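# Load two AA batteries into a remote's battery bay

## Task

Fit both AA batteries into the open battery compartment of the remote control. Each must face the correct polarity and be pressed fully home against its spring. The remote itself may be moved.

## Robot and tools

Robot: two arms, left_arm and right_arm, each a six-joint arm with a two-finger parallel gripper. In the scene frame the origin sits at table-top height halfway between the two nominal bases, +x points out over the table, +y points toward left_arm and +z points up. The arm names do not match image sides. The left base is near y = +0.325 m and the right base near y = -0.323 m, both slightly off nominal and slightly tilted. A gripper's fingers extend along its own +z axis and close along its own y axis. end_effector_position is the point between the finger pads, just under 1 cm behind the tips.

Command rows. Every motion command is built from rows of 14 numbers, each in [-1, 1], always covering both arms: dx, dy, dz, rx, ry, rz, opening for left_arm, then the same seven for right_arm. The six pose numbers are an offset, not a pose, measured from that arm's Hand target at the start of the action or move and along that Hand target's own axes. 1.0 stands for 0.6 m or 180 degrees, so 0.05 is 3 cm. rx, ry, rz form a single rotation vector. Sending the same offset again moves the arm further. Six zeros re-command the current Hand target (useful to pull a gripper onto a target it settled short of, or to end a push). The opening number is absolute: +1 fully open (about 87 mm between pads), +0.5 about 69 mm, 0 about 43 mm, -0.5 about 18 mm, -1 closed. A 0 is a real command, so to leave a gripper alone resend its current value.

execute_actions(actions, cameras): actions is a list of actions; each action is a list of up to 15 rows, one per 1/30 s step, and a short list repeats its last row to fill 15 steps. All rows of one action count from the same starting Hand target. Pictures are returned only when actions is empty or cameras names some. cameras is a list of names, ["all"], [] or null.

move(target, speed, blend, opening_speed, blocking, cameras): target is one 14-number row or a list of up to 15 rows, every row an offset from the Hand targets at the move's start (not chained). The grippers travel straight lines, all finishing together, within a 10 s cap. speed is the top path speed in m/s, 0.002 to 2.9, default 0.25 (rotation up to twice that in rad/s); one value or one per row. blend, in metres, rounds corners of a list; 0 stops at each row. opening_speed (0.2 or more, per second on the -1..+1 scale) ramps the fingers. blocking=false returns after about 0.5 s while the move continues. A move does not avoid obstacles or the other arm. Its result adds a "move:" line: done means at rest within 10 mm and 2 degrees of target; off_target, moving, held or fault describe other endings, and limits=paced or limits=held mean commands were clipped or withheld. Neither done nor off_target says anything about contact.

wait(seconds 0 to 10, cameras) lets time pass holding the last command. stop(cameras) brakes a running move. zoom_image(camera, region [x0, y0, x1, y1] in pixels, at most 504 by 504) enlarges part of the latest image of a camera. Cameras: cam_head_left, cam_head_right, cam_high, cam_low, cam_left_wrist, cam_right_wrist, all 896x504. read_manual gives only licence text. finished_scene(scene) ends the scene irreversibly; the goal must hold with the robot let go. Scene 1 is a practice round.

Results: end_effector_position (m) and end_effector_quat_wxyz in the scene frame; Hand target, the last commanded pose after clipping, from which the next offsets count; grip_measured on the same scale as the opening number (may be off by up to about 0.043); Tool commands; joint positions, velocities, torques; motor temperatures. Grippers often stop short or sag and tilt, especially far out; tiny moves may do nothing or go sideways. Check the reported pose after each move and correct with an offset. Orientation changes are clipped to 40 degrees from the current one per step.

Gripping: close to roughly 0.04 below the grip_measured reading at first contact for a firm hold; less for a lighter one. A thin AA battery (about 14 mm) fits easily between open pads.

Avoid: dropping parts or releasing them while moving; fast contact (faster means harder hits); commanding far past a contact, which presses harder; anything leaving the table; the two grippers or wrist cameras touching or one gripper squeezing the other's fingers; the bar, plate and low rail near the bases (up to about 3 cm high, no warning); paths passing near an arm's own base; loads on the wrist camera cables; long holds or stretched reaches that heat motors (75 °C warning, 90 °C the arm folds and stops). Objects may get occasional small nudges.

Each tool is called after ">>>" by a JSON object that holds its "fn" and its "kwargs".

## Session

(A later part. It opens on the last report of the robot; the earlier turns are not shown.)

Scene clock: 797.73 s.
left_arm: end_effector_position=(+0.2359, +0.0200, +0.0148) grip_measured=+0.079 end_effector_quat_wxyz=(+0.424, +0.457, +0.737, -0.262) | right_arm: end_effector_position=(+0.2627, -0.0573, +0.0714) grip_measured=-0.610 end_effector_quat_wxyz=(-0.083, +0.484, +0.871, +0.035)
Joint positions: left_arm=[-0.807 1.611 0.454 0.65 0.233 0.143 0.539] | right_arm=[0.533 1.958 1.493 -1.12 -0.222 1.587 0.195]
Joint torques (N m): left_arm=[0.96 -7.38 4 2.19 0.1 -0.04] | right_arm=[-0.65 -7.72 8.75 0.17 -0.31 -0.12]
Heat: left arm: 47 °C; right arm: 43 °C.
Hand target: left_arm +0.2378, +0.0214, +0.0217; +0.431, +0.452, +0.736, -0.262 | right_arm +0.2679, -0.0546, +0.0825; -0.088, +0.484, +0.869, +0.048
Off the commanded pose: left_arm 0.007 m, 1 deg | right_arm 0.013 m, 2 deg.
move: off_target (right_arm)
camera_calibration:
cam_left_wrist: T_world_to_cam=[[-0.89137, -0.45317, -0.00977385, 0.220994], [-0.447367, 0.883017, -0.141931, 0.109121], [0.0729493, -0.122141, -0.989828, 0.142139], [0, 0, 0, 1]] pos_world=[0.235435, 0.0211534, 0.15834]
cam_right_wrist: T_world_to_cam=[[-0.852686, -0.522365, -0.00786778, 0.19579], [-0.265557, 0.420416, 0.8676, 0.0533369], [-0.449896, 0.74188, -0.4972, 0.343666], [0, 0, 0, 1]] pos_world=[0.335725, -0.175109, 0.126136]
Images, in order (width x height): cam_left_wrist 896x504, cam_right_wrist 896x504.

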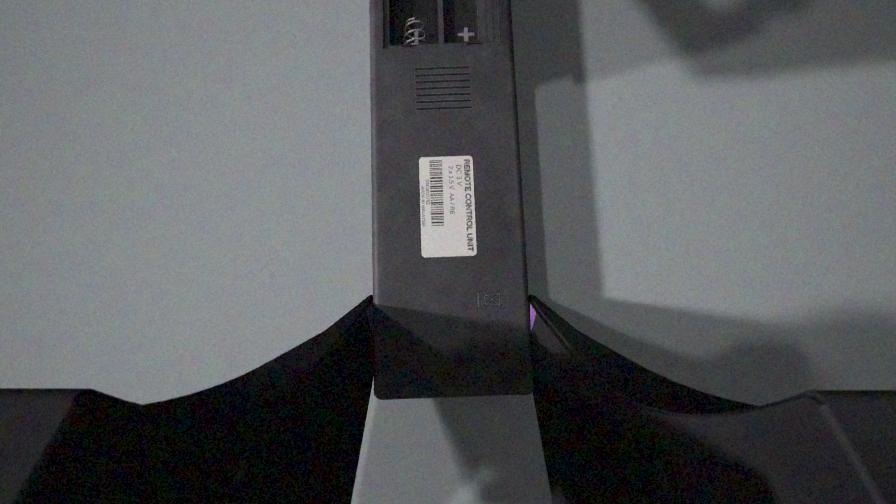

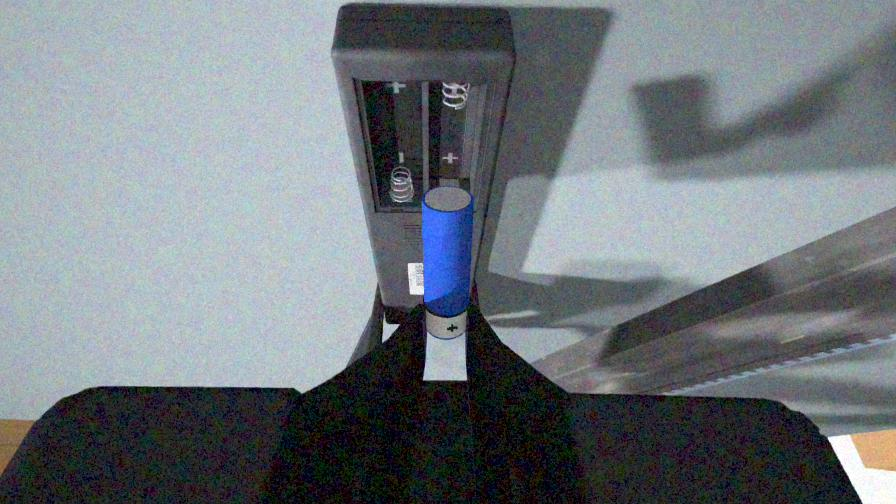

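>>> {"fn": "move", "kwargs": {"target": [0,0,0,0,0,0,0.03,-0.0147,-0.0067,0.0557,0,0.008,0,-0.68], "speed": 0.12, "cameras": ["cam_right_wrist","cam_left_wrist"]}}

>>> {"fn": "zoom_image", "kwargs": {"camera": "cam_right_wrist", "region": [300, 90, 540, 360]}}

>>> {"fn": "zoom_image", "kwargs": {"camera": "cam_left_wrist", "region": [340, 0, 560, 110]}}

Scene clock: 815.80 s.
left_arm: end_effector_position=(+0.2359, +0.0200, +0.0148) grip_measured=+0.079 end_effector_quat_wxyz=(+0.424, +0.457, +0.737, -0.262) | right_arm: end_effector_position=(+0.2599, -0.0593, +0.0451) grip_measured=-0.610 end_effector_quat_wxyz=(-0.096, +0.482, +0.870, +0.039)
Joint positions: left_arm=[-0.807 1.611 0.454 0.65 0.233 0.143 0.539] | right_arm=[0.524 1.983 1.41 -1.021 -0.248 1.573 0.195]
Joint torques (N m): left_arm=[0.99 -7.32 4.05 2.17 0.07 -0.04] | right_arm=[-0.99 -7.84 5.16 0.5 -0.32 -0.14]
Heat: left arm: 47 °C; right arm: 44 °C.
Hand target: left_arm +0.2378, +0.0214, +0.0217; +0.431, +0.452, +0.736, -0.262 | right_arm +0.2656, -0.0584, +0.0479; -0.099, +0.483, +0.868, +0.054
Off the commanded pose: left_arm 0.007 m, 1 deg | right_arm 0.006 m, 2 deg.
move: done
camera_calibration:
cam_left_wrist: T_world_to_cam=[[-0.89137, -0.45317, -0.00977385, 0.220994], [-0.447367, 0.883017, -0.141931, 0.109121], [0.0729493, -0.122141, -0.989828, 0.142139], [0, 0, 0, 1]] pos_world=[0.235435, 0.0211534, 0.15834]
cam_right_wrist: T_world_to_cam=[[-0.851067, -0.525054, -0.00147519, 0.19133], [-0.249818, 0.402459, 0.880692, 0.070544], [-0.461817, 0.749896, -0.473688, 0.333262], [0, 0, 0, 1]] pos_world=[0.334364, -0.177845, 0.0960171]
Images, in order (width x height): cam_left_wrist 896x504, cam_right_wrist 896x504.

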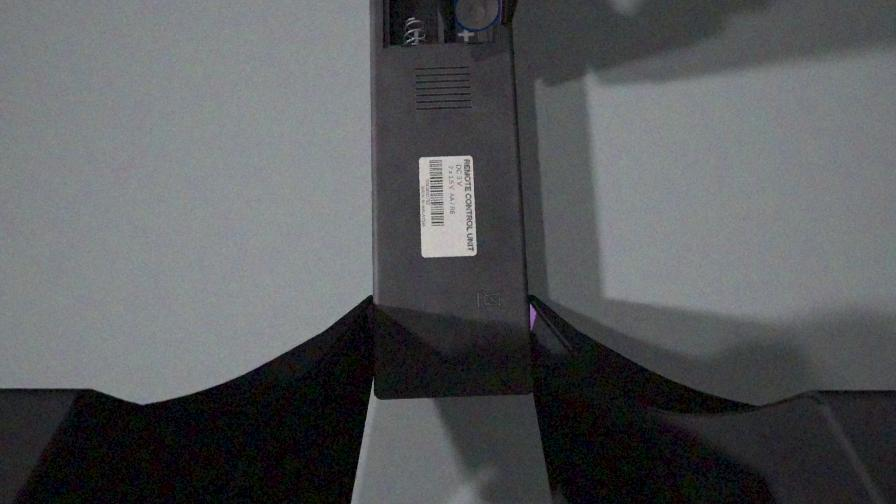

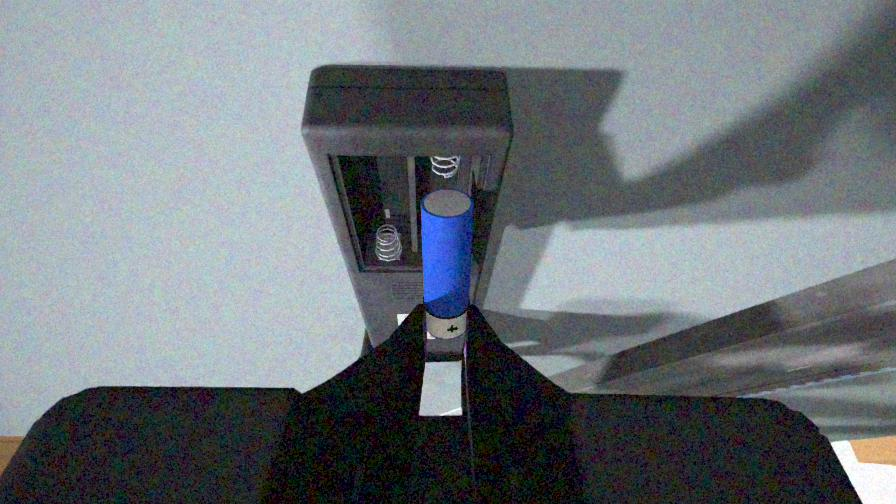

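Scaled by 1.867 from the camera's 896x504 image, which has a finer 1280x720 frame.

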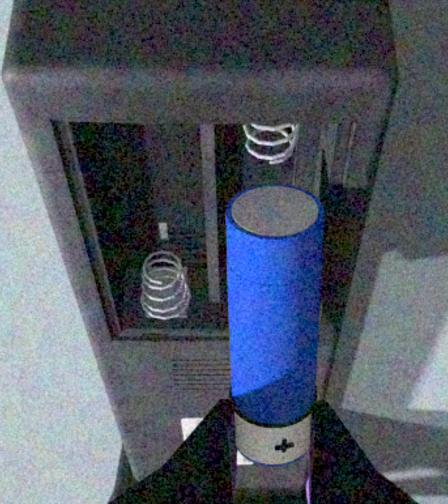

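Scaled by 2.291 from the camera's 896x504 image, which has a finer 1280x720 frame.

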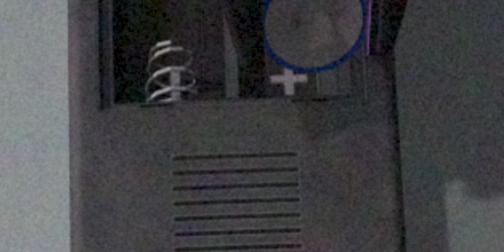

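>>> {"fn": "move", "kwargs": {"target": [0,0,0,0,0,0,0.03,-0.006,0.003,0.0158,0,0,0,-0.68], "speed": 0.08, "cameras": ["cam_right_wrist","cam_left_wrist"]}}

>>> {"fn": "zoom_image", "kwargs": {"camera": "cam_right_wrist", "region": [300, 90, 540, 360]}}

>>> {"fn": "zoom_image", "kwargs": {"camera": "cam_left_wrist", "region": [340, 0, 560, 110]}}

Scene clock: 825.70 s.
left_arm: end_effector_position=(+0.2359, +0.0200, +0.0148) grip_measured=+0.079 end_effector_quat_wxyz=(+0.424, +0.457, +0.737, -0.262) | right_arm: end_effector_position=(+0.2611, -0.0590, +0.0351) grip_measured=-0.610 end_effector_quat_wxyz=(-0.097, +0.481, +0.871, +0.038)
Joint positions: left_arm=[-0.807 1.611 0.454 0.65 0.233 0.143 0.539] | right_arm=[0.524 2.001 1.394 -0.989 -0.248 1.571 0.195]
Joint torques (N m): left_arm=[1.09 -7.34 4.04 2.18 0.09 -0.05] | right_arm=[-1.24 -7.87 5.2 0.5 -0.32 -0.13]
Heat: left arm: 47 °C; right arm: 46 °C.
Hand target: left_arm +0.2378, +0.0214, +0.0217; +0.431, +0.452, +0.736, -0.262 | right_arm +0.2678, -0.0587, +0.0379; -0.099, +0.483, +0.868, +0.054
Off the commanded pose: left_arm 0.007 m, 1 deg | right_arm 0.007 m, 2 deg.
move: done
camera_calibration:
cam_left_wrist: T_world_to_cam=[[-0.89137, -0.45317, -0.00977385, 0.220994], [-0.447367, 0.883017, -0.141931, 0.109121], [0.0729493, -0.122141, -0.989828, 0.142139], [0, 0, 0, 1]] pos_world=[0.235435, 0.0211534, 0.15834]
cam_right_wrist: T_world_to_cam=[[-0.849711, -0.527248, -0.00104649, 0.191975], [-0.25053, 0.402006, 0.880696, 0.0796827], [-0.463925, 0.748599, -0.47368, 0.32932], [0, 0, 0, 1]] pos_world=[0.335866, -0.177343, 0.086017]
Images, in order (width x height): cam_left_wrist 896x504, cam_right_wrist 896x504.

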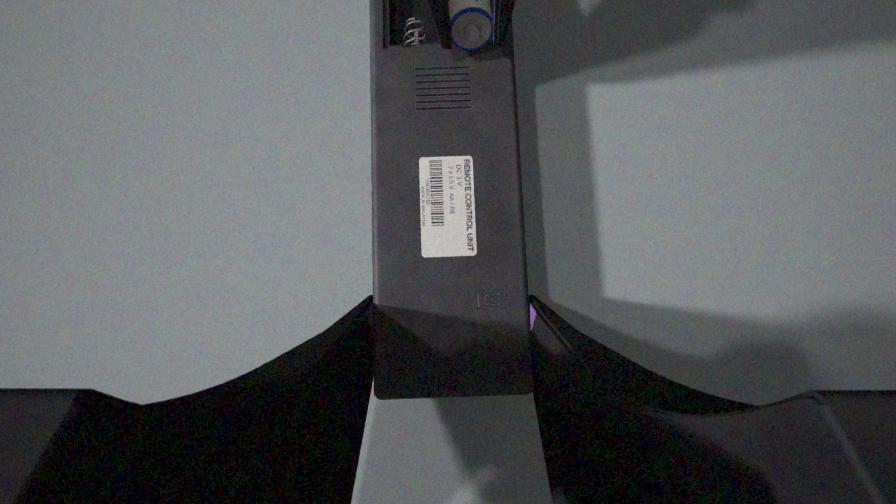

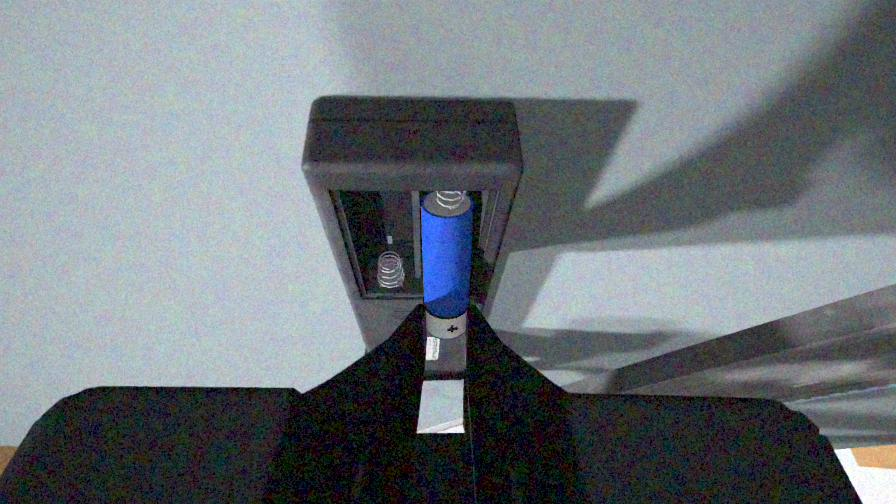

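Scaled by 1.867 from the camera's 896x504 image, which has a finer 1280x720 frame.

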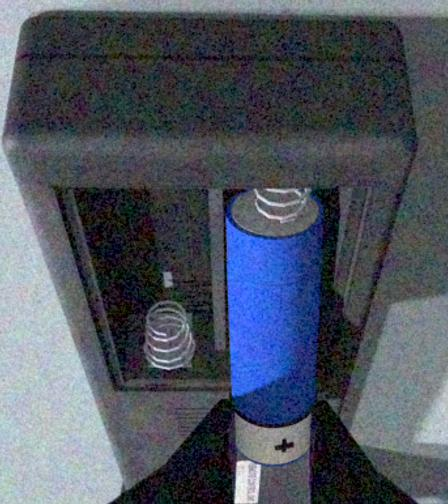

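Scaled by 2.291 from the camera's 896x504 image, which has a finer 1280x720 frame.

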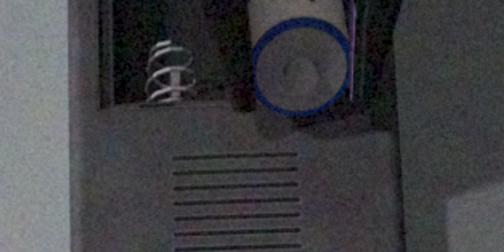

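>>> {"fn": "move", "kwargs": {"target": [0.0042,0,-0.0072,0,0,0,0.03,-0.0365,-0.001,-0.0045,0,0,0,-0.68], "speed": 0.08, "cameras": ["cam_right_wrist","cam_left_wrist"]}}

>>> {"fn": "zoom_image", "kwargs": {"camera": "cam_right_wrist", "region": [300, 90, 540, 360]}}

>>> {"fn": "zoom_image", "kwargs": {"camera": "cam_left_wrist", "region": [340, 0, 560, 110]}}

Scene clock: 838.83 s.
left_arm: end_effector_position=(+0.2363, +0.0212, +0.0146) grip_measured=+0.079 end_effector_quat_wxyz=(+0.426, +0.455, +0.737, -0.262) | right_arm: end_effector_position=(+0.2663, -0.0651, +0.0387) grip_measured=-0.610 end_effector_quat_wxyz=(-0.118, +0.473, +0.871, +0.057)
Joint positions: left_arm=[-0.804 1.611 0.446 0.662 0.233 0.143 0.539] | right_arm=[0.478 2.006 1.394 -0.989 -0.302 1.51 0.195]
Joint torques (N m): left_arm=[1.02 -8.58 3.15 2.06 0.12 -0.05] | right_arm=[-2.45 -7.49 5.14 0.45 0.27 -0.12]
Heat: left arm: 47 °C; right arm: 45 °C.
Hand target: left_arm +0.2355, +0.0259, +0.0216; +0.431, +0.452, +0.736, -0.262 | right_arm +0.2788, -0.0776, +0.0356; -0.099, +0.483, +0.868, +0.054
Off the commanded pose: left_arm 0.008 m, 1 deg | right_arm 0.018 m, 2 deg.
move: off_target (right_arm)
camera_calibration:
cam_left_wrist: T_world_to_cam=[[-0.889941, -0.455941, -0.0111063, 0.221661], [-0.449593, 0.881121, -0.146602, 0.108785], [0.0766279, -0.125474, -0.989133, 0.141369], [0, 0, 0, 1]] pos_world=[0.235341, 0.0229493, 0.158243]
cam_right_wrist: T_world_to_cam=[[-0.844007, -0.536166, -0.0133767, 0.191583], [-0.237815, 0.35177, 0.905374, 0.0727282], [-0.480725, 0.767323, -0.424404, 0.341804], [0, 0, 0, 1]] pos_world=[0.343307, -0.185137, 0.0817799]
Images, in order (width x height): cam_left_wrist 896x504, cam_right_wrist 896x504.

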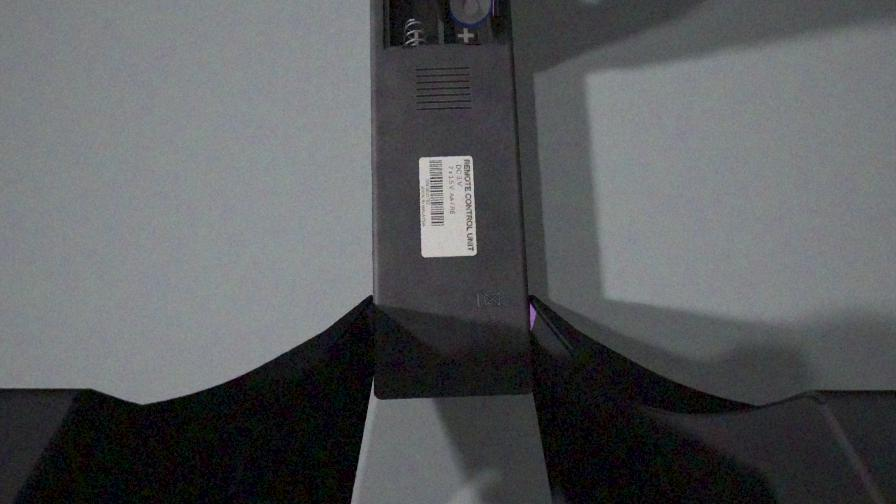

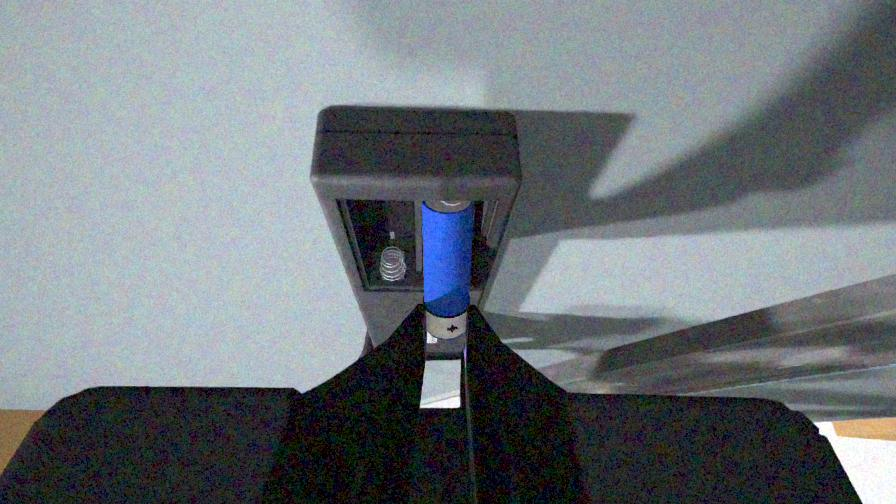

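Scaled by 1.867 from the camera's 896x504 image, which has a finer 1280x720 frame.

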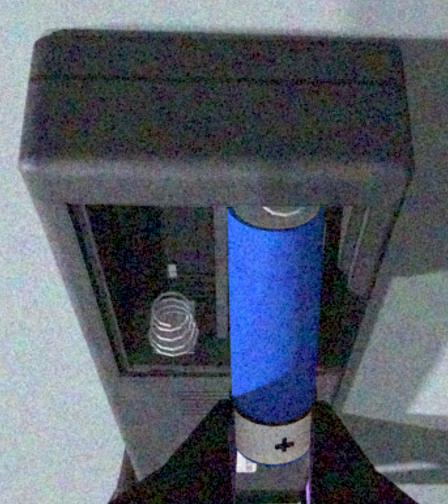

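Scaled by 2.291 from the camera's 896x504 image, which has a finer 1280x720 frame.

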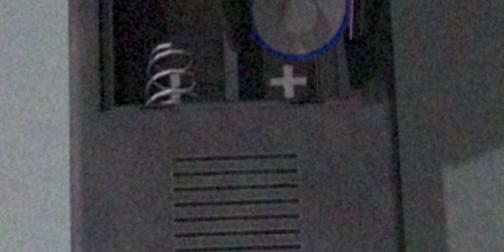

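>>> {"fn": "move", "kwargs": {"target": [0.0025,0,-0.0043,0,0,0,0.03,-0.0267,0,0.0045,0,-0.03,0,-0.68], "speed": 0.08, "cameras": ["cam_right_wrist","cam_left_wrist"]}}

>>> {"fn": "zoom_image", "kwargs": {"camera": "cam_right_wrist", "region": [300, 90, 540, 360]}}

>>> {"fn": "zoom_image", "kwargs": {"camera": "cam_left_wrist", "region": [340, 0, 560, 110]}}

Scene clock: 848.20 s.
left_arm: end_effector_position=(+0.2349, +0.0227, +0.0157) grip_measured=+0.079 end_effector_quat_wxyz=(+0.427, +0.455, +0.736, -0.262) | right_arm: end_effector_position=(+0.2659, -0.0648, +0.0386) grip_measured=-0.610 end_effector_quat_wxyz=(-0.117, +0.473, +0.871, +0.056)
Joint positions: left_arm=[-0.804 1.6 0.437 0.664 0.233 0.143 0.539] | right_arm=[0.479 2.006 1.394 -0.989 -0.301 1.51 0.195]
Joint torques (N m): left_arm=[1.02 -8.44 3.03 2.05 0.16 -0.02] | right_arm=[-2.47 -7.87 5.29 0.43 1.33 -0.13]
Heat: left arm: 45 °C; right arm: 46 °C.
Hand target: left_arm +0.2342, +0.0285, +0.0216; +0.431, +0.452, +0.736, -0.262 | right_arm +0.2867, -0.0904, +0.0294; -0.058, +0.486, +0.872, +0.031
Off the commanded pose: left_arm 0.008 m, 1 deg | right_arm 0.034 m, 8 deg.
move: off_target (right_arm)
camera_calibration:
cam_left_wrist: T_world_to_cam=[[-0.889931, -0.455937, -0.0119879, 0.221209], [-0.449249, 0.880808, -0.149508, 0.107022], [0.0787253, -0.127667, -0.988688, 0.142201], [0, 0, 0, 1]] pos_world=[0.233745, 0.0247452, 0.159245]
cam_right_wrist: T_world_to_cam=[[-0.843115, -0.537568, -0.0133122, 0.19106], [-0.238723, 0.351998, 0.905046, 0.0729191], [-0.481838, 0.766236, -0.425105, 0.341638], [0, 0, 0, 1]] pos_world=[0.343108, -0.184735, 0.0817804]
Images, in order (width x height): cam_left_wrist 896x504, cam_right_wrist 896x504.

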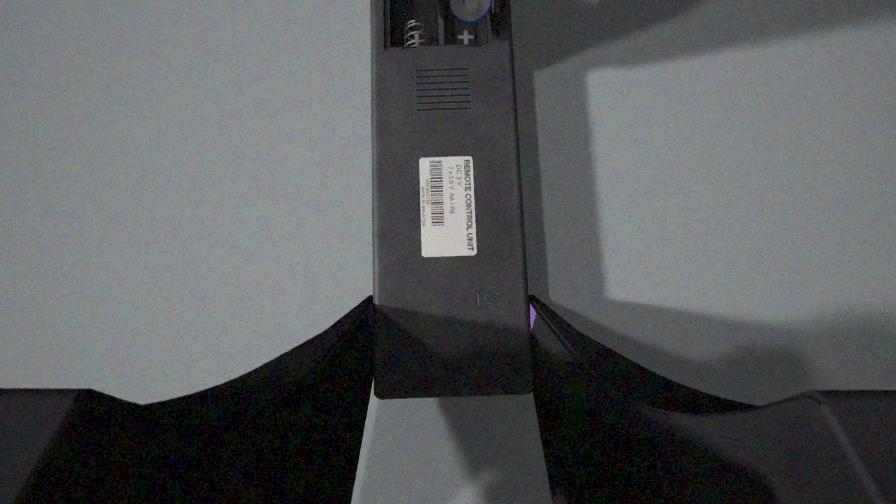

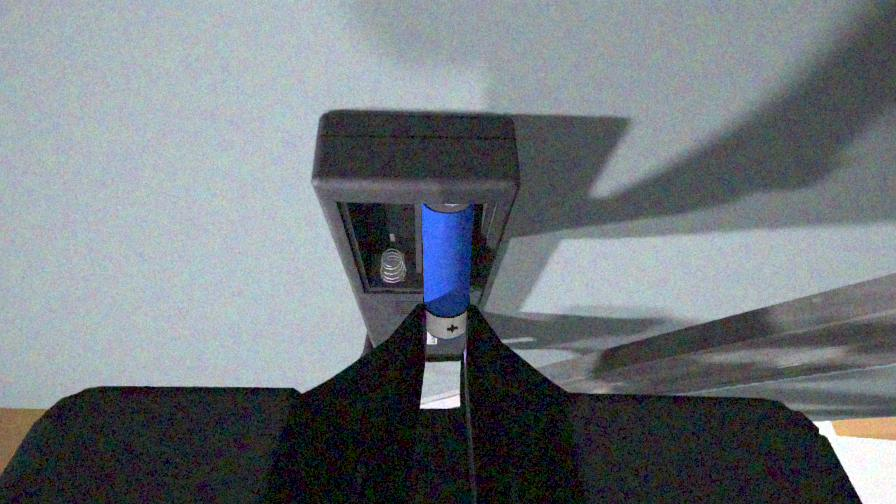

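Scaled by 1.867 from the camera's 896x504 image, which has a finer 1280x720 frame.

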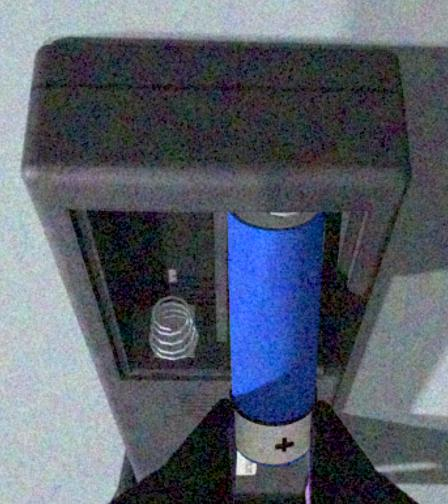

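Scaled by 2.291 from the camera's 896x504 image, which has a finer 1280x720 frame.

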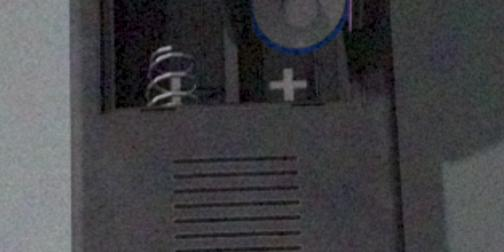

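>>> {"fn": "move", "kwargs": {"target": [0,0,0,0,0,0,0.03,-0.0107,0,0.0189,0,-0.03,0,-0.68], "speed": 0.08, "cameras": ["cam_right_wrist","cam_left_wrist"]}}

>>> {"fn": "zoom_image", "kwargs": {"camera": "cam_right_wrist", "region": [300, 90, 540, 360]}}

>>> {"fn": "zoom_image", "kwargs": {"camera": "cam_left_wrist", "region": [340, 0, 560, 110]}}

Scene clock: 857.93 s.
left_arm: end_effector_position=(+0.2353, +0.0223, +0.0164) grip_measured=+0.079 end_effector_quat_wxyz=(+0.429, +0.455, +0.735, -0.262) | right_arm: end_effector_position=(+0.2649, -0.0660, +0.0317) grip_measured=-0.610 end_effector_quat_wxyz=(-0.094, +0.467, +0.878, +0.042)
Joint positions: left_arm=[-0.804 1.6 0.437 0.668 0.233 0.143 0.539] | right_arm=[0.502 2.006 1.385 -0.975 -0.248 1.519 0.195]
Joint torques (N m): left_arm=[1.03 -8.43 2.99 2.01 0.16 -0.02] | right_arm=[-1.88 -7.64 4.48 0.57 1.79 0.07]
Heat: left arm: 44 °C; right arm: 47 °C.
Hand target: left_arm +0.2342, +0.0285, +0.0216; +0.431, +0.452, +0.736, -0.262 | right_arm +0.2893, -0.0946, +0.0173; -0.017, +0.486, +0.874, +0.008
Off the commanded pose: left_arm 0.008 m, 0 deg | right_arm 0.040 m, 10 deg.
move: off_target (right_arm)
camera_calibration:
cam_left_wrist: T_world_to_cam=[[-0.889886, -0.455999, -0.0129452, 0.221363], [-0.448891, 0.880363, -0.15316, 0.107646], [0.0812372, -0.130484, -0.988117, 0.142285], [0, 0, 0, 1]] pos_world=[0.23375, 0.0247399, 0.159947]
cam_right_wrist: T_world_to_cam=[[-0.834003, -0.551611, -0.0128473, 0.186149], [-0.270601, 0.388619, 0.880767, 0.0909819], [-0.480848, 0.738038, -0.473376, 0.338551], [0, 0, 0, 1]] pos_world=[0.34266, -0.182539, 0.0825196]
Images, in order (width x height): cam_left_wrist 896x504, cam_right_wrist 896x504.

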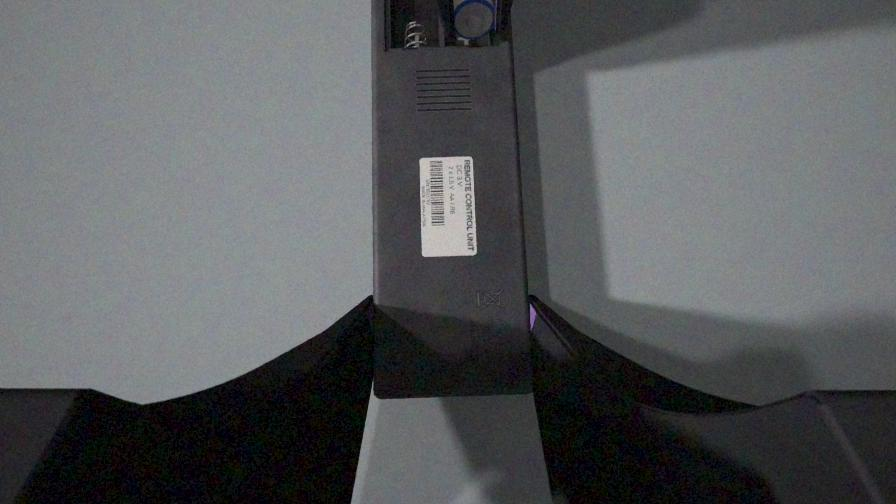

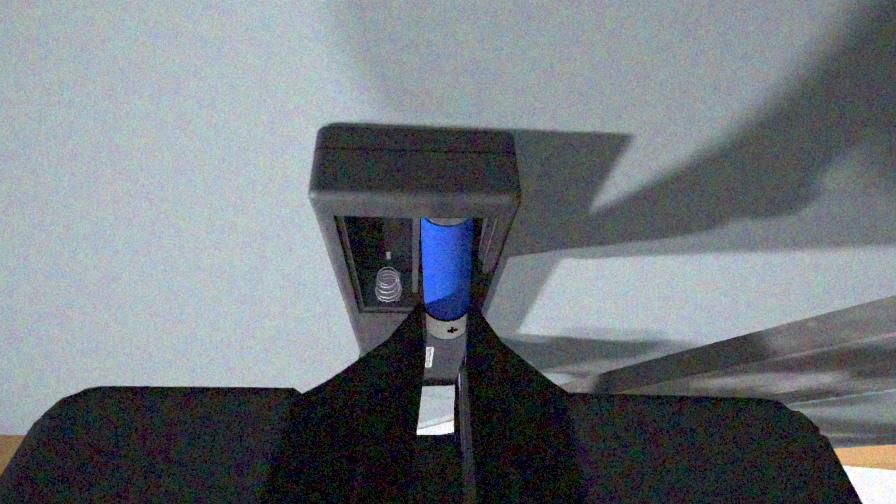

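Scaled by 1.867 from the camera's 896x504 image, which has a finer 1280x720 frame.

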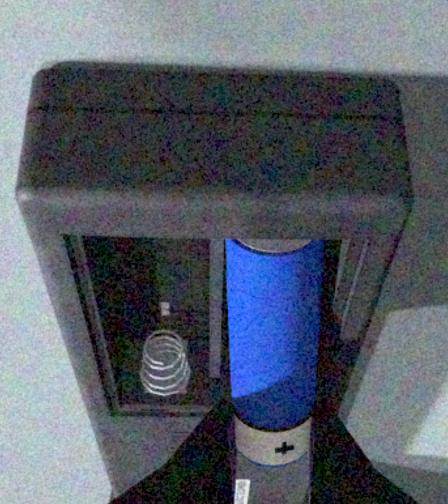

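Scaled by 2.291 from the camera's 896x504 image, which has a finer 1280x720 frame.

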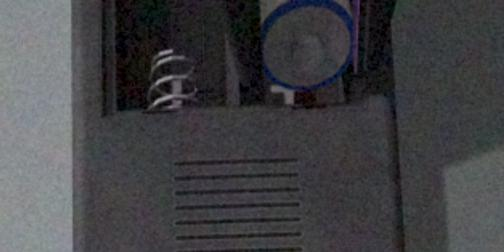

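>>> {"fn": "move", "kwargs": {"target": [0,0,0,0,0,0,0.03,-0.0083,0.004,0.02,0,-0.03,0,-0.68], "speed": 0.08, "cameras": ["cam_right_wrist","cam_left_wrist"]}}

>>> {"fn": "zoom_image", "kwargs": {"camera": "cam_right_wrist", "region": [300, 90, 540, 360]}}

>>> {"fn": "zoom_image", "kwargs": {"camera": "cam_left_wrist", "region": [340, 0, 560, 110]}}

Scene clock: 866.50 s.
left_arm: end_effector_position=(+0.2348, +0.0229, +0.0157) grip_measured=+0.079 end_effector_quat_wxyz=(+0.428, +0.455, +0.735, -0.262) | right_arm: end_effector_position=(+0.2640, -0.0653, +0.0284) grip_measured=-0.610 end_effector_quat_wxyz=(-0.075, +0.469, +0.880, +0.029)
Joint positions: left_arm=[-0.804 1.6 0.434 0.67 0.233 0.143 0.539] | right_arm=[0.527 2.004 1.385 -0.973 -0.201 1.546 0.195]
Joint torques (N m): left_arm=[1.11 -8.4 3.26 1.96 0.15 -0.02] | right_arm=[-1.35 -6.5 4.16 0.76 2.3 0.13]
Heat: left arm: 44 °C; right arm: 47 °C.
Hand target: left_arm +0.2342, +0.0285, +0.0215; +0.431, +0.452, +0.736, -0.262 | right_arm +0.2936, -0.0971, +0.0051; +0.024, +0.486, +0.873, -0.014
Off the commanded pose: left_arm 0.008 m, 0 deg | right_arm 0.049 m, 13 deg.
move: off_target (right_arm)
camera_calibration:
cam_left_wrist: T_world_to_cam=[[-0.88992, -0.455942, -0.0126479, 0.221184], [-0.448969, 0.880526, -0.151991, 0.106744], [0.080436, -0.129582, -0.988301, 0.141884], [0, 0, 0, 1]] pos_world=[0.233349, 0.0252416, 0.159246]
cam_right_wrist: T_world_to_cam=[[-0.83383, -0.551946, -0.0090925, 0.185523], [-0.29054, 0.424797, 0.8574, 0.101574], [-0.469376, 0.717568, -0.514571, 0.332804], [0, 0, 0, 1]] pos_world=[0.340416, -0.179559, 0.0858486]
Images, in order (width x height): cam_left_wrist 896x504, cam_right_wrist 896x504.

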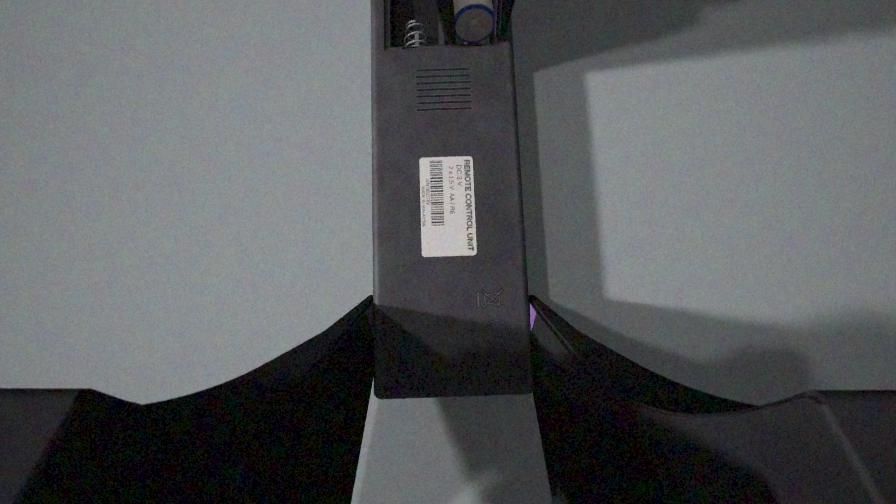

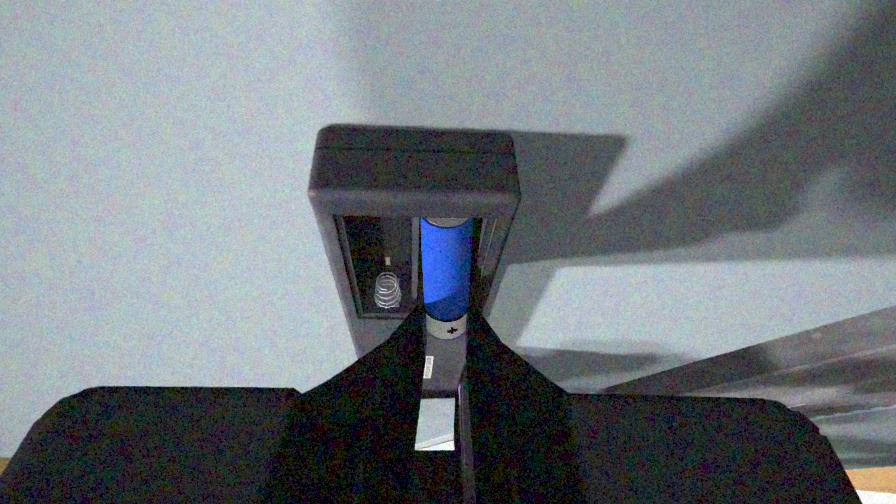

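Scaled by 1.867 from the camera's 896x504 image, which has a finer 1280x720 frame.

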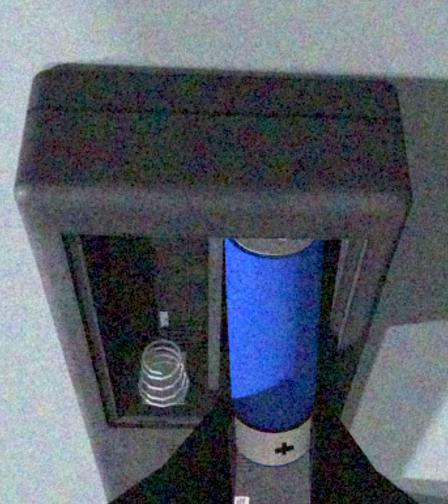

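Scaled by 2.291 from the camera's 896x504 image, which has a finer 1280x720 frame.

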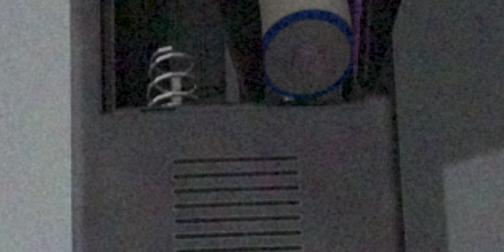

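>>> {"fn": "move", "kwargs": {"target": [0.0042,0,-0.0072,0,0,0,0.03,-0.0333,0.003,0.010,0,-0.01,0,-0.68], "speed": 0.08, "cameras": ["cam_right_wrist","cam_left_wrist"]}}

>>> {"fn": "zoom_image", "kwargs": {"camera": "cam_right_wrist", "region": [300, 90, 540, 360]}}

>>> {"fn": "zoom_image", "kwargs": {"camera": "cam_left_wrist", "region": [340, 0, 560, 110]}}

Scene clock: 875.63 s.
left_arm: end_effector_position=(+0.2344, +0.0233, +0.0169) grip_measured=+0.078 end_effector_quat_wxyz=(+0.432, +0.454, +0.734, -0.263) | right_arm: end_effector_position=(+0.2643, -0.0659, +0.0284) grip_measured=-0.610 end_effector_quat_wxyz=(-0.074, +0.467, +0.881, +0.029)
Joint positions: left_arm=[-0.804 1.596 0.426 0.681 0.233 0.143 0.539] | right_arm=[0.525 2.004 1.385 -0.973 -0.2 1.54 0.195]
Joint torques (N m): left_arm=[1.42 -9.2 2.41 1.9 0.19 0] | right_arm=[-4.34 -5.79 4.3 0.77 2.63 -0.15]
Heat: left arm: 44 °C; right arm: 46 °C.
Hand target: left_arm +0.2319, +0.0330, +0.0215; +0.431, +0.452, +0.736, -0.262 | right_arm +0.3059, -0.1135, +0.0002; +0.038, +0.486, +0.873, -0.022
Off the commanded pose: left_arm 0.011 m, 0 deg | right_arm 0.069 m, 14 deg.
move: off_target (left_arm, right_arm)
camera_calibration:
cam_left_wrist: T_world_to_cam=[[-0.889807, -0.4561, -0.0146879, 0.220987], [-0.448209, 0.879554, -0.159667, 0.106411], [0.0857428, -0.135489, -0.987062, 0.141951], [0, 0, 0, 1]] pos_world=[0.232159, 0.0264305, 0.16035]
cam_right_wrist: T_world_to_cam=[[-0.831723, -0.555101, -0.0100353, 0.184737], [-0.293138, 0.423722, 0.857047, 0.10254], [-0.471495, 0.715767, -0.51514, 0.333846], [0, 0, 0, 1]] pos_world=[0.341115, -0.179857, 0.0859492]
Images, in order (width x height): cam_left_wrist 896x504, cam_right_wrist 896x504.

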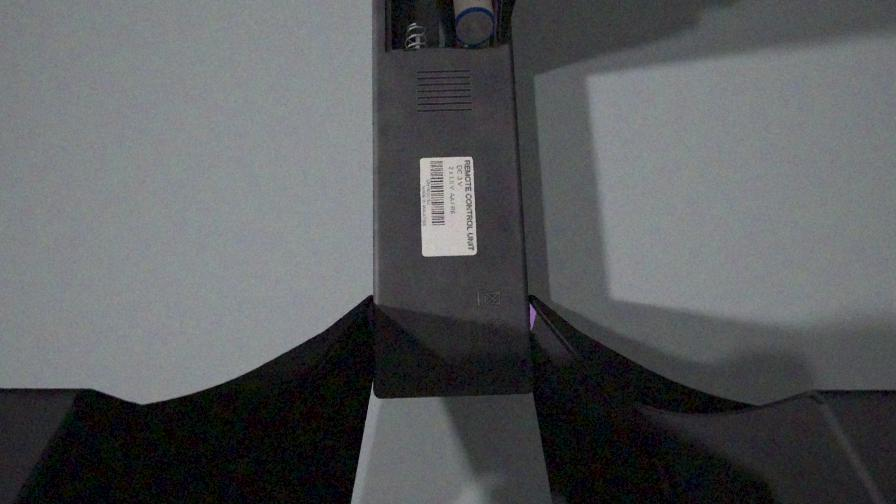

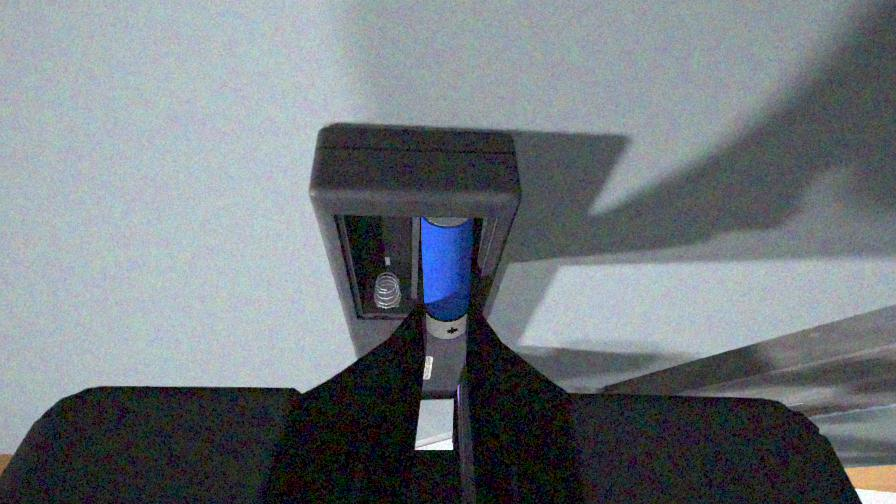

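Scaled by 1.867 from the camera's 896x504 image, which has a finer 1280x720 frame.

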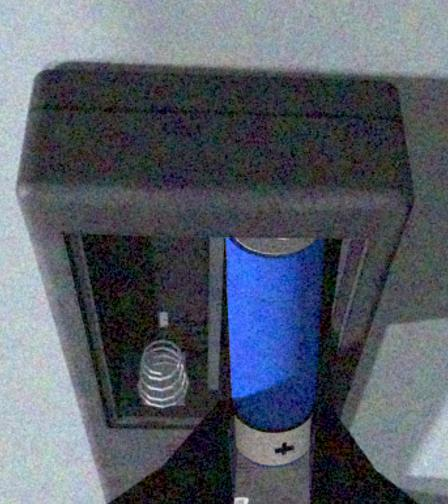

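Scaled by 2.291 from the camera's 896x504 image, which has a finer 1280x720 frame.

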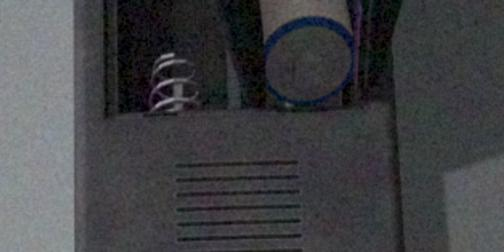

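>>> {"fn": "move", "kwargs": {"target": [0,0,0,0,0,0,0.03,0,0.003,0.025,0,-0.01,0,-0.68], "speed": 0.08, "cameras": ["cam_right_wrist","cam_left_wrist"]}}

>>> {"fn": "zoom_image", "kwargs": {"camera": "cam_right_wrist", "region": [300, 90, 540, 360]}}

>>> {"fn": "zoom_image", "kwargs": {"camera": "cam_left_wrist", "region": [340, 0, 560, 110]}}

Scene clock: 885.20 s.
left_arm: end_effector_position=(+0.2344, +0.0233, +0.0169) grip_measured=+0.078 end_effector_quat_wxyz=(+0.432, +0.454, +0.734, -0.263) | right_arm: end_effector_position=(+0.2648, -0.0656, +0.0284) grip_measured=-0.610 end_effector_quat_wxyz=(-0.074, +0.467, +0.881, +0.030)
Joint positions: left_arm=[-0.804 1.596 0.426 0.681 0.233 0.143 0.539] | right_arm=[0.525 2.004 1.385 -0.97 -0.2 1.54 0.195]
Joint torques (N m): left_arm=[1.31 -9.17 2.4 1.87 0.22 0.02] | right_arm=[-3.44 -4.05 2.93 1.07 2.94 -0.07]
Heat: left arm: 44 °C; right arm: 46 °C.
Hand target: left_arm +0.2319, +0.0330, +0.0215; +0.431, +0.452, +0.736, -0.262 | right_arm +0.3081, -0.1136, -0.0147; +0.052, +0.485, +0.872, -0.030
Off the commanded pose: left_arm 0.011 m, 0 deg | right_arm 0.078 m, 16 deg.
move: off_target (left_arm, right_arm)
camera_calibration:
cam_left_wrist: T_world_to_cam=[[-0.889807, -0.4561, -0.0146879, 0.220987], [-0.448209, 0.879554, -0.159667, 0.106411], [0.0857428, -0.135489, -0.987062, 0.141951], [0, 0, 0, 1]] pos_world=[0.232159, 0.0264305, 0.16035]
cam_right_wrist: T_world_to_cam=[[-0.831433, -0.555488, -0.0123722, 0.185208], [-0.295056, 0.422541, 0.856972, 0.103022], [-0.47081, 0.716165, -0.515215, 0.333735], [0, 0, 0, 1]] pos_world=[0.341511, -0.179659, 0.0859498]
Images, in order (width x height): cam_left_wrist 896x504, cam_right_wrist 896x504.

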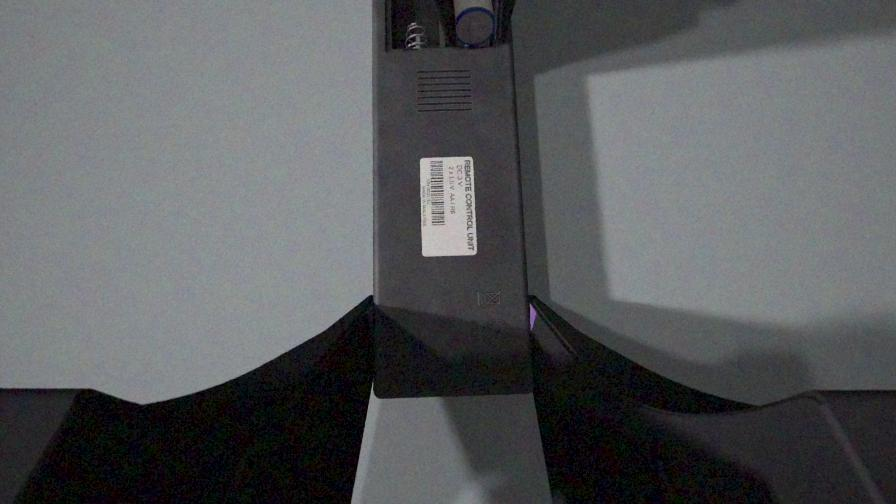

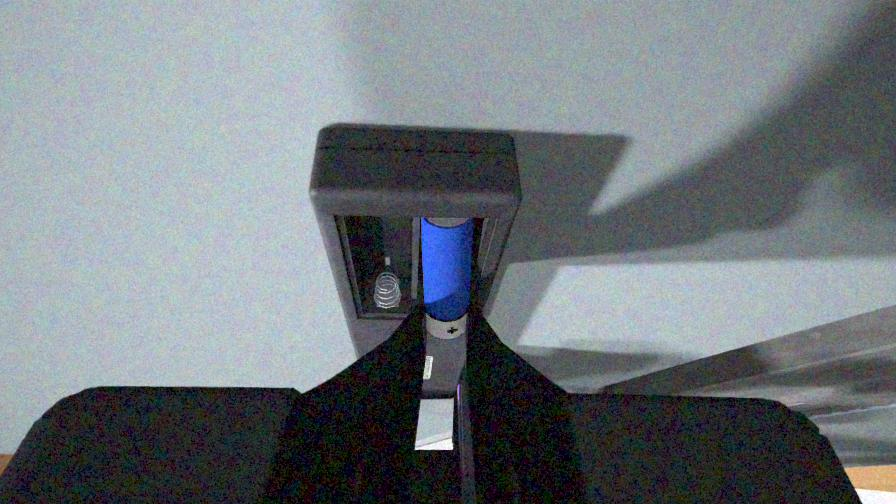

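Scaled by 1.867 from the camera's 896x504 image, which has a finer 1280x720 frame.

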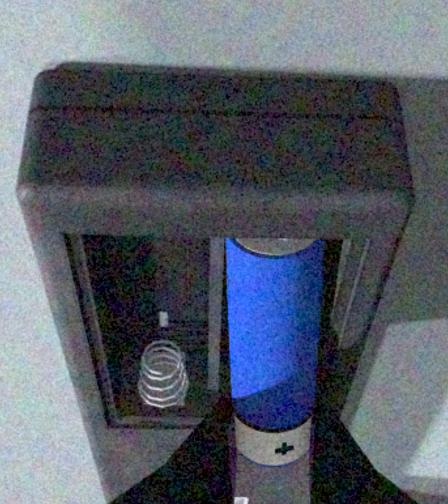

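Scaled by 2.291 from the camera's 896x504 image, which has a finer 1280x720 frame.

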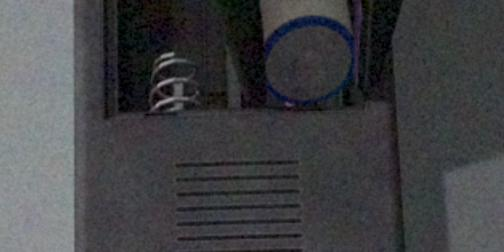

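>>> {"fn": "move", "kwargs": {"target": [[0,0,0,0,0,0,0.03,0,0.004,-0.03,0,0,0,-0.68],[0,0,0,0,0,0,0.03,0,0.013,-0.03,0,0,0,-0.68],[0,0,0,0,0,0,0.03,0,0.013,0.0,0,0,0,-0.68]], "speed": 0.08, "blend": [0.003,0.003,0], "cameras": ["cam_right_wrist","cam_left_wrist"]}}

>>> {"fn": "zoom_image", "kwargs": {"camera": "cam_left_wrist", "region": [340, 0, 560, 110]}}

Scene clock: 900.63 s.
left_arm: end_effector_position=(+0.2372, +0.0254, +0.0169) grip_measured=+0.078 end_effector_quat_wxyz=(+0.433, +0.451, +0.736, -0.261) | right_arm: end_effector_position=(+0.2690, -0.0635, +0.0279) grip_measured=-0.609 end_effector_quat_wxyz=(-0.072, +0.467, +0.881, +0.031)
Joint positions: left_arm=[-0.795 1.596 0.426 0.681 0.233 0.143 0.539] | right_arm=[0.525 2.019 1.407 -0.974 -0.197 1.54 0.195]
Joint torques (N m): left_arm=[0.96 -9.14 2.48 1.88 0.19 -0.01] | right_arm=[-3.43 -3.59 4.23 1.02 2.91 -0.08]
Motor temperatures (°C): left_arm=[27 41 39 43 26 27 32] | right_arm=[27 44 36 32 37 28 29]
Heat: left arm: 43 °C; right arm: 44 °C.
Hand target: left_arm +0.2319, +0.0330, +0.0215; +0.431, +0.452, +0.736, -0.262 | right_arm +0.3146, -0.1095, -0.0147; +0.051, +0.485, +0.872, -0.030
Off the commanded pose: left_arm 0.010 m, 0 deg | right_arm 0.078 m, 16 deg.
move: off_target (right_arm); blend cut to 0.0027 m at target 1, 0.0027 m at target 2
camera_calibration:
cam_left_wrist: T_world_to_cam=[[-0.885557, -0.464282, -0.0152113, 0.223672], [-0.456207, 0.875393, -0.159881, 0.107815], [0.0875457, -0.134644, -0.987019, 0.14165], [0, 0, 0, 1]] pos_world=[0.234859, 0.0285386, 0.160451]
cam_right_wrist: T_world_to_cam=[[-0.831291, -0.555647, -0.0145699, 0.19], [-0.297969, 0.42335, 0.855564, 0.104697], [-0.469223, 0.715563, -0.517493, 0.333452], [0, 0, 0, 1]] pos_world=[0.345605, -0.177357, 0.0857518]
Images, in order (width x height): cam_left_wrist 896x504, cam_right_wrist 896x504.

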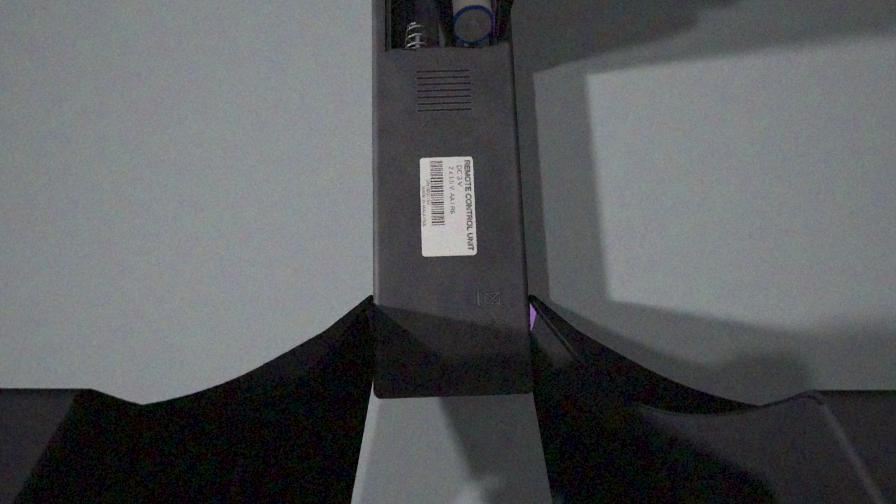

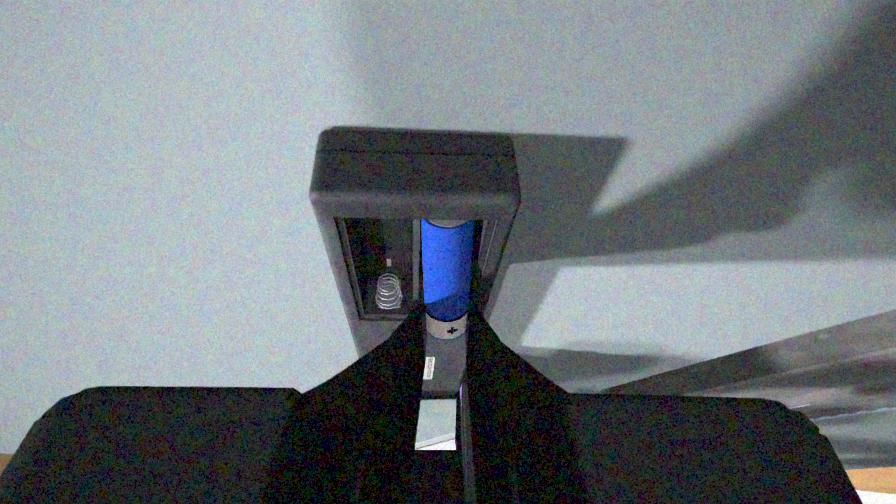

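Scaled by 2.291 from the camera's 896x504 image, which has a finer 1280x720 frame.

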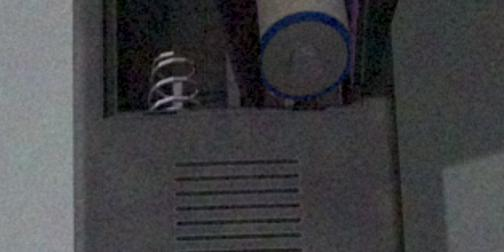

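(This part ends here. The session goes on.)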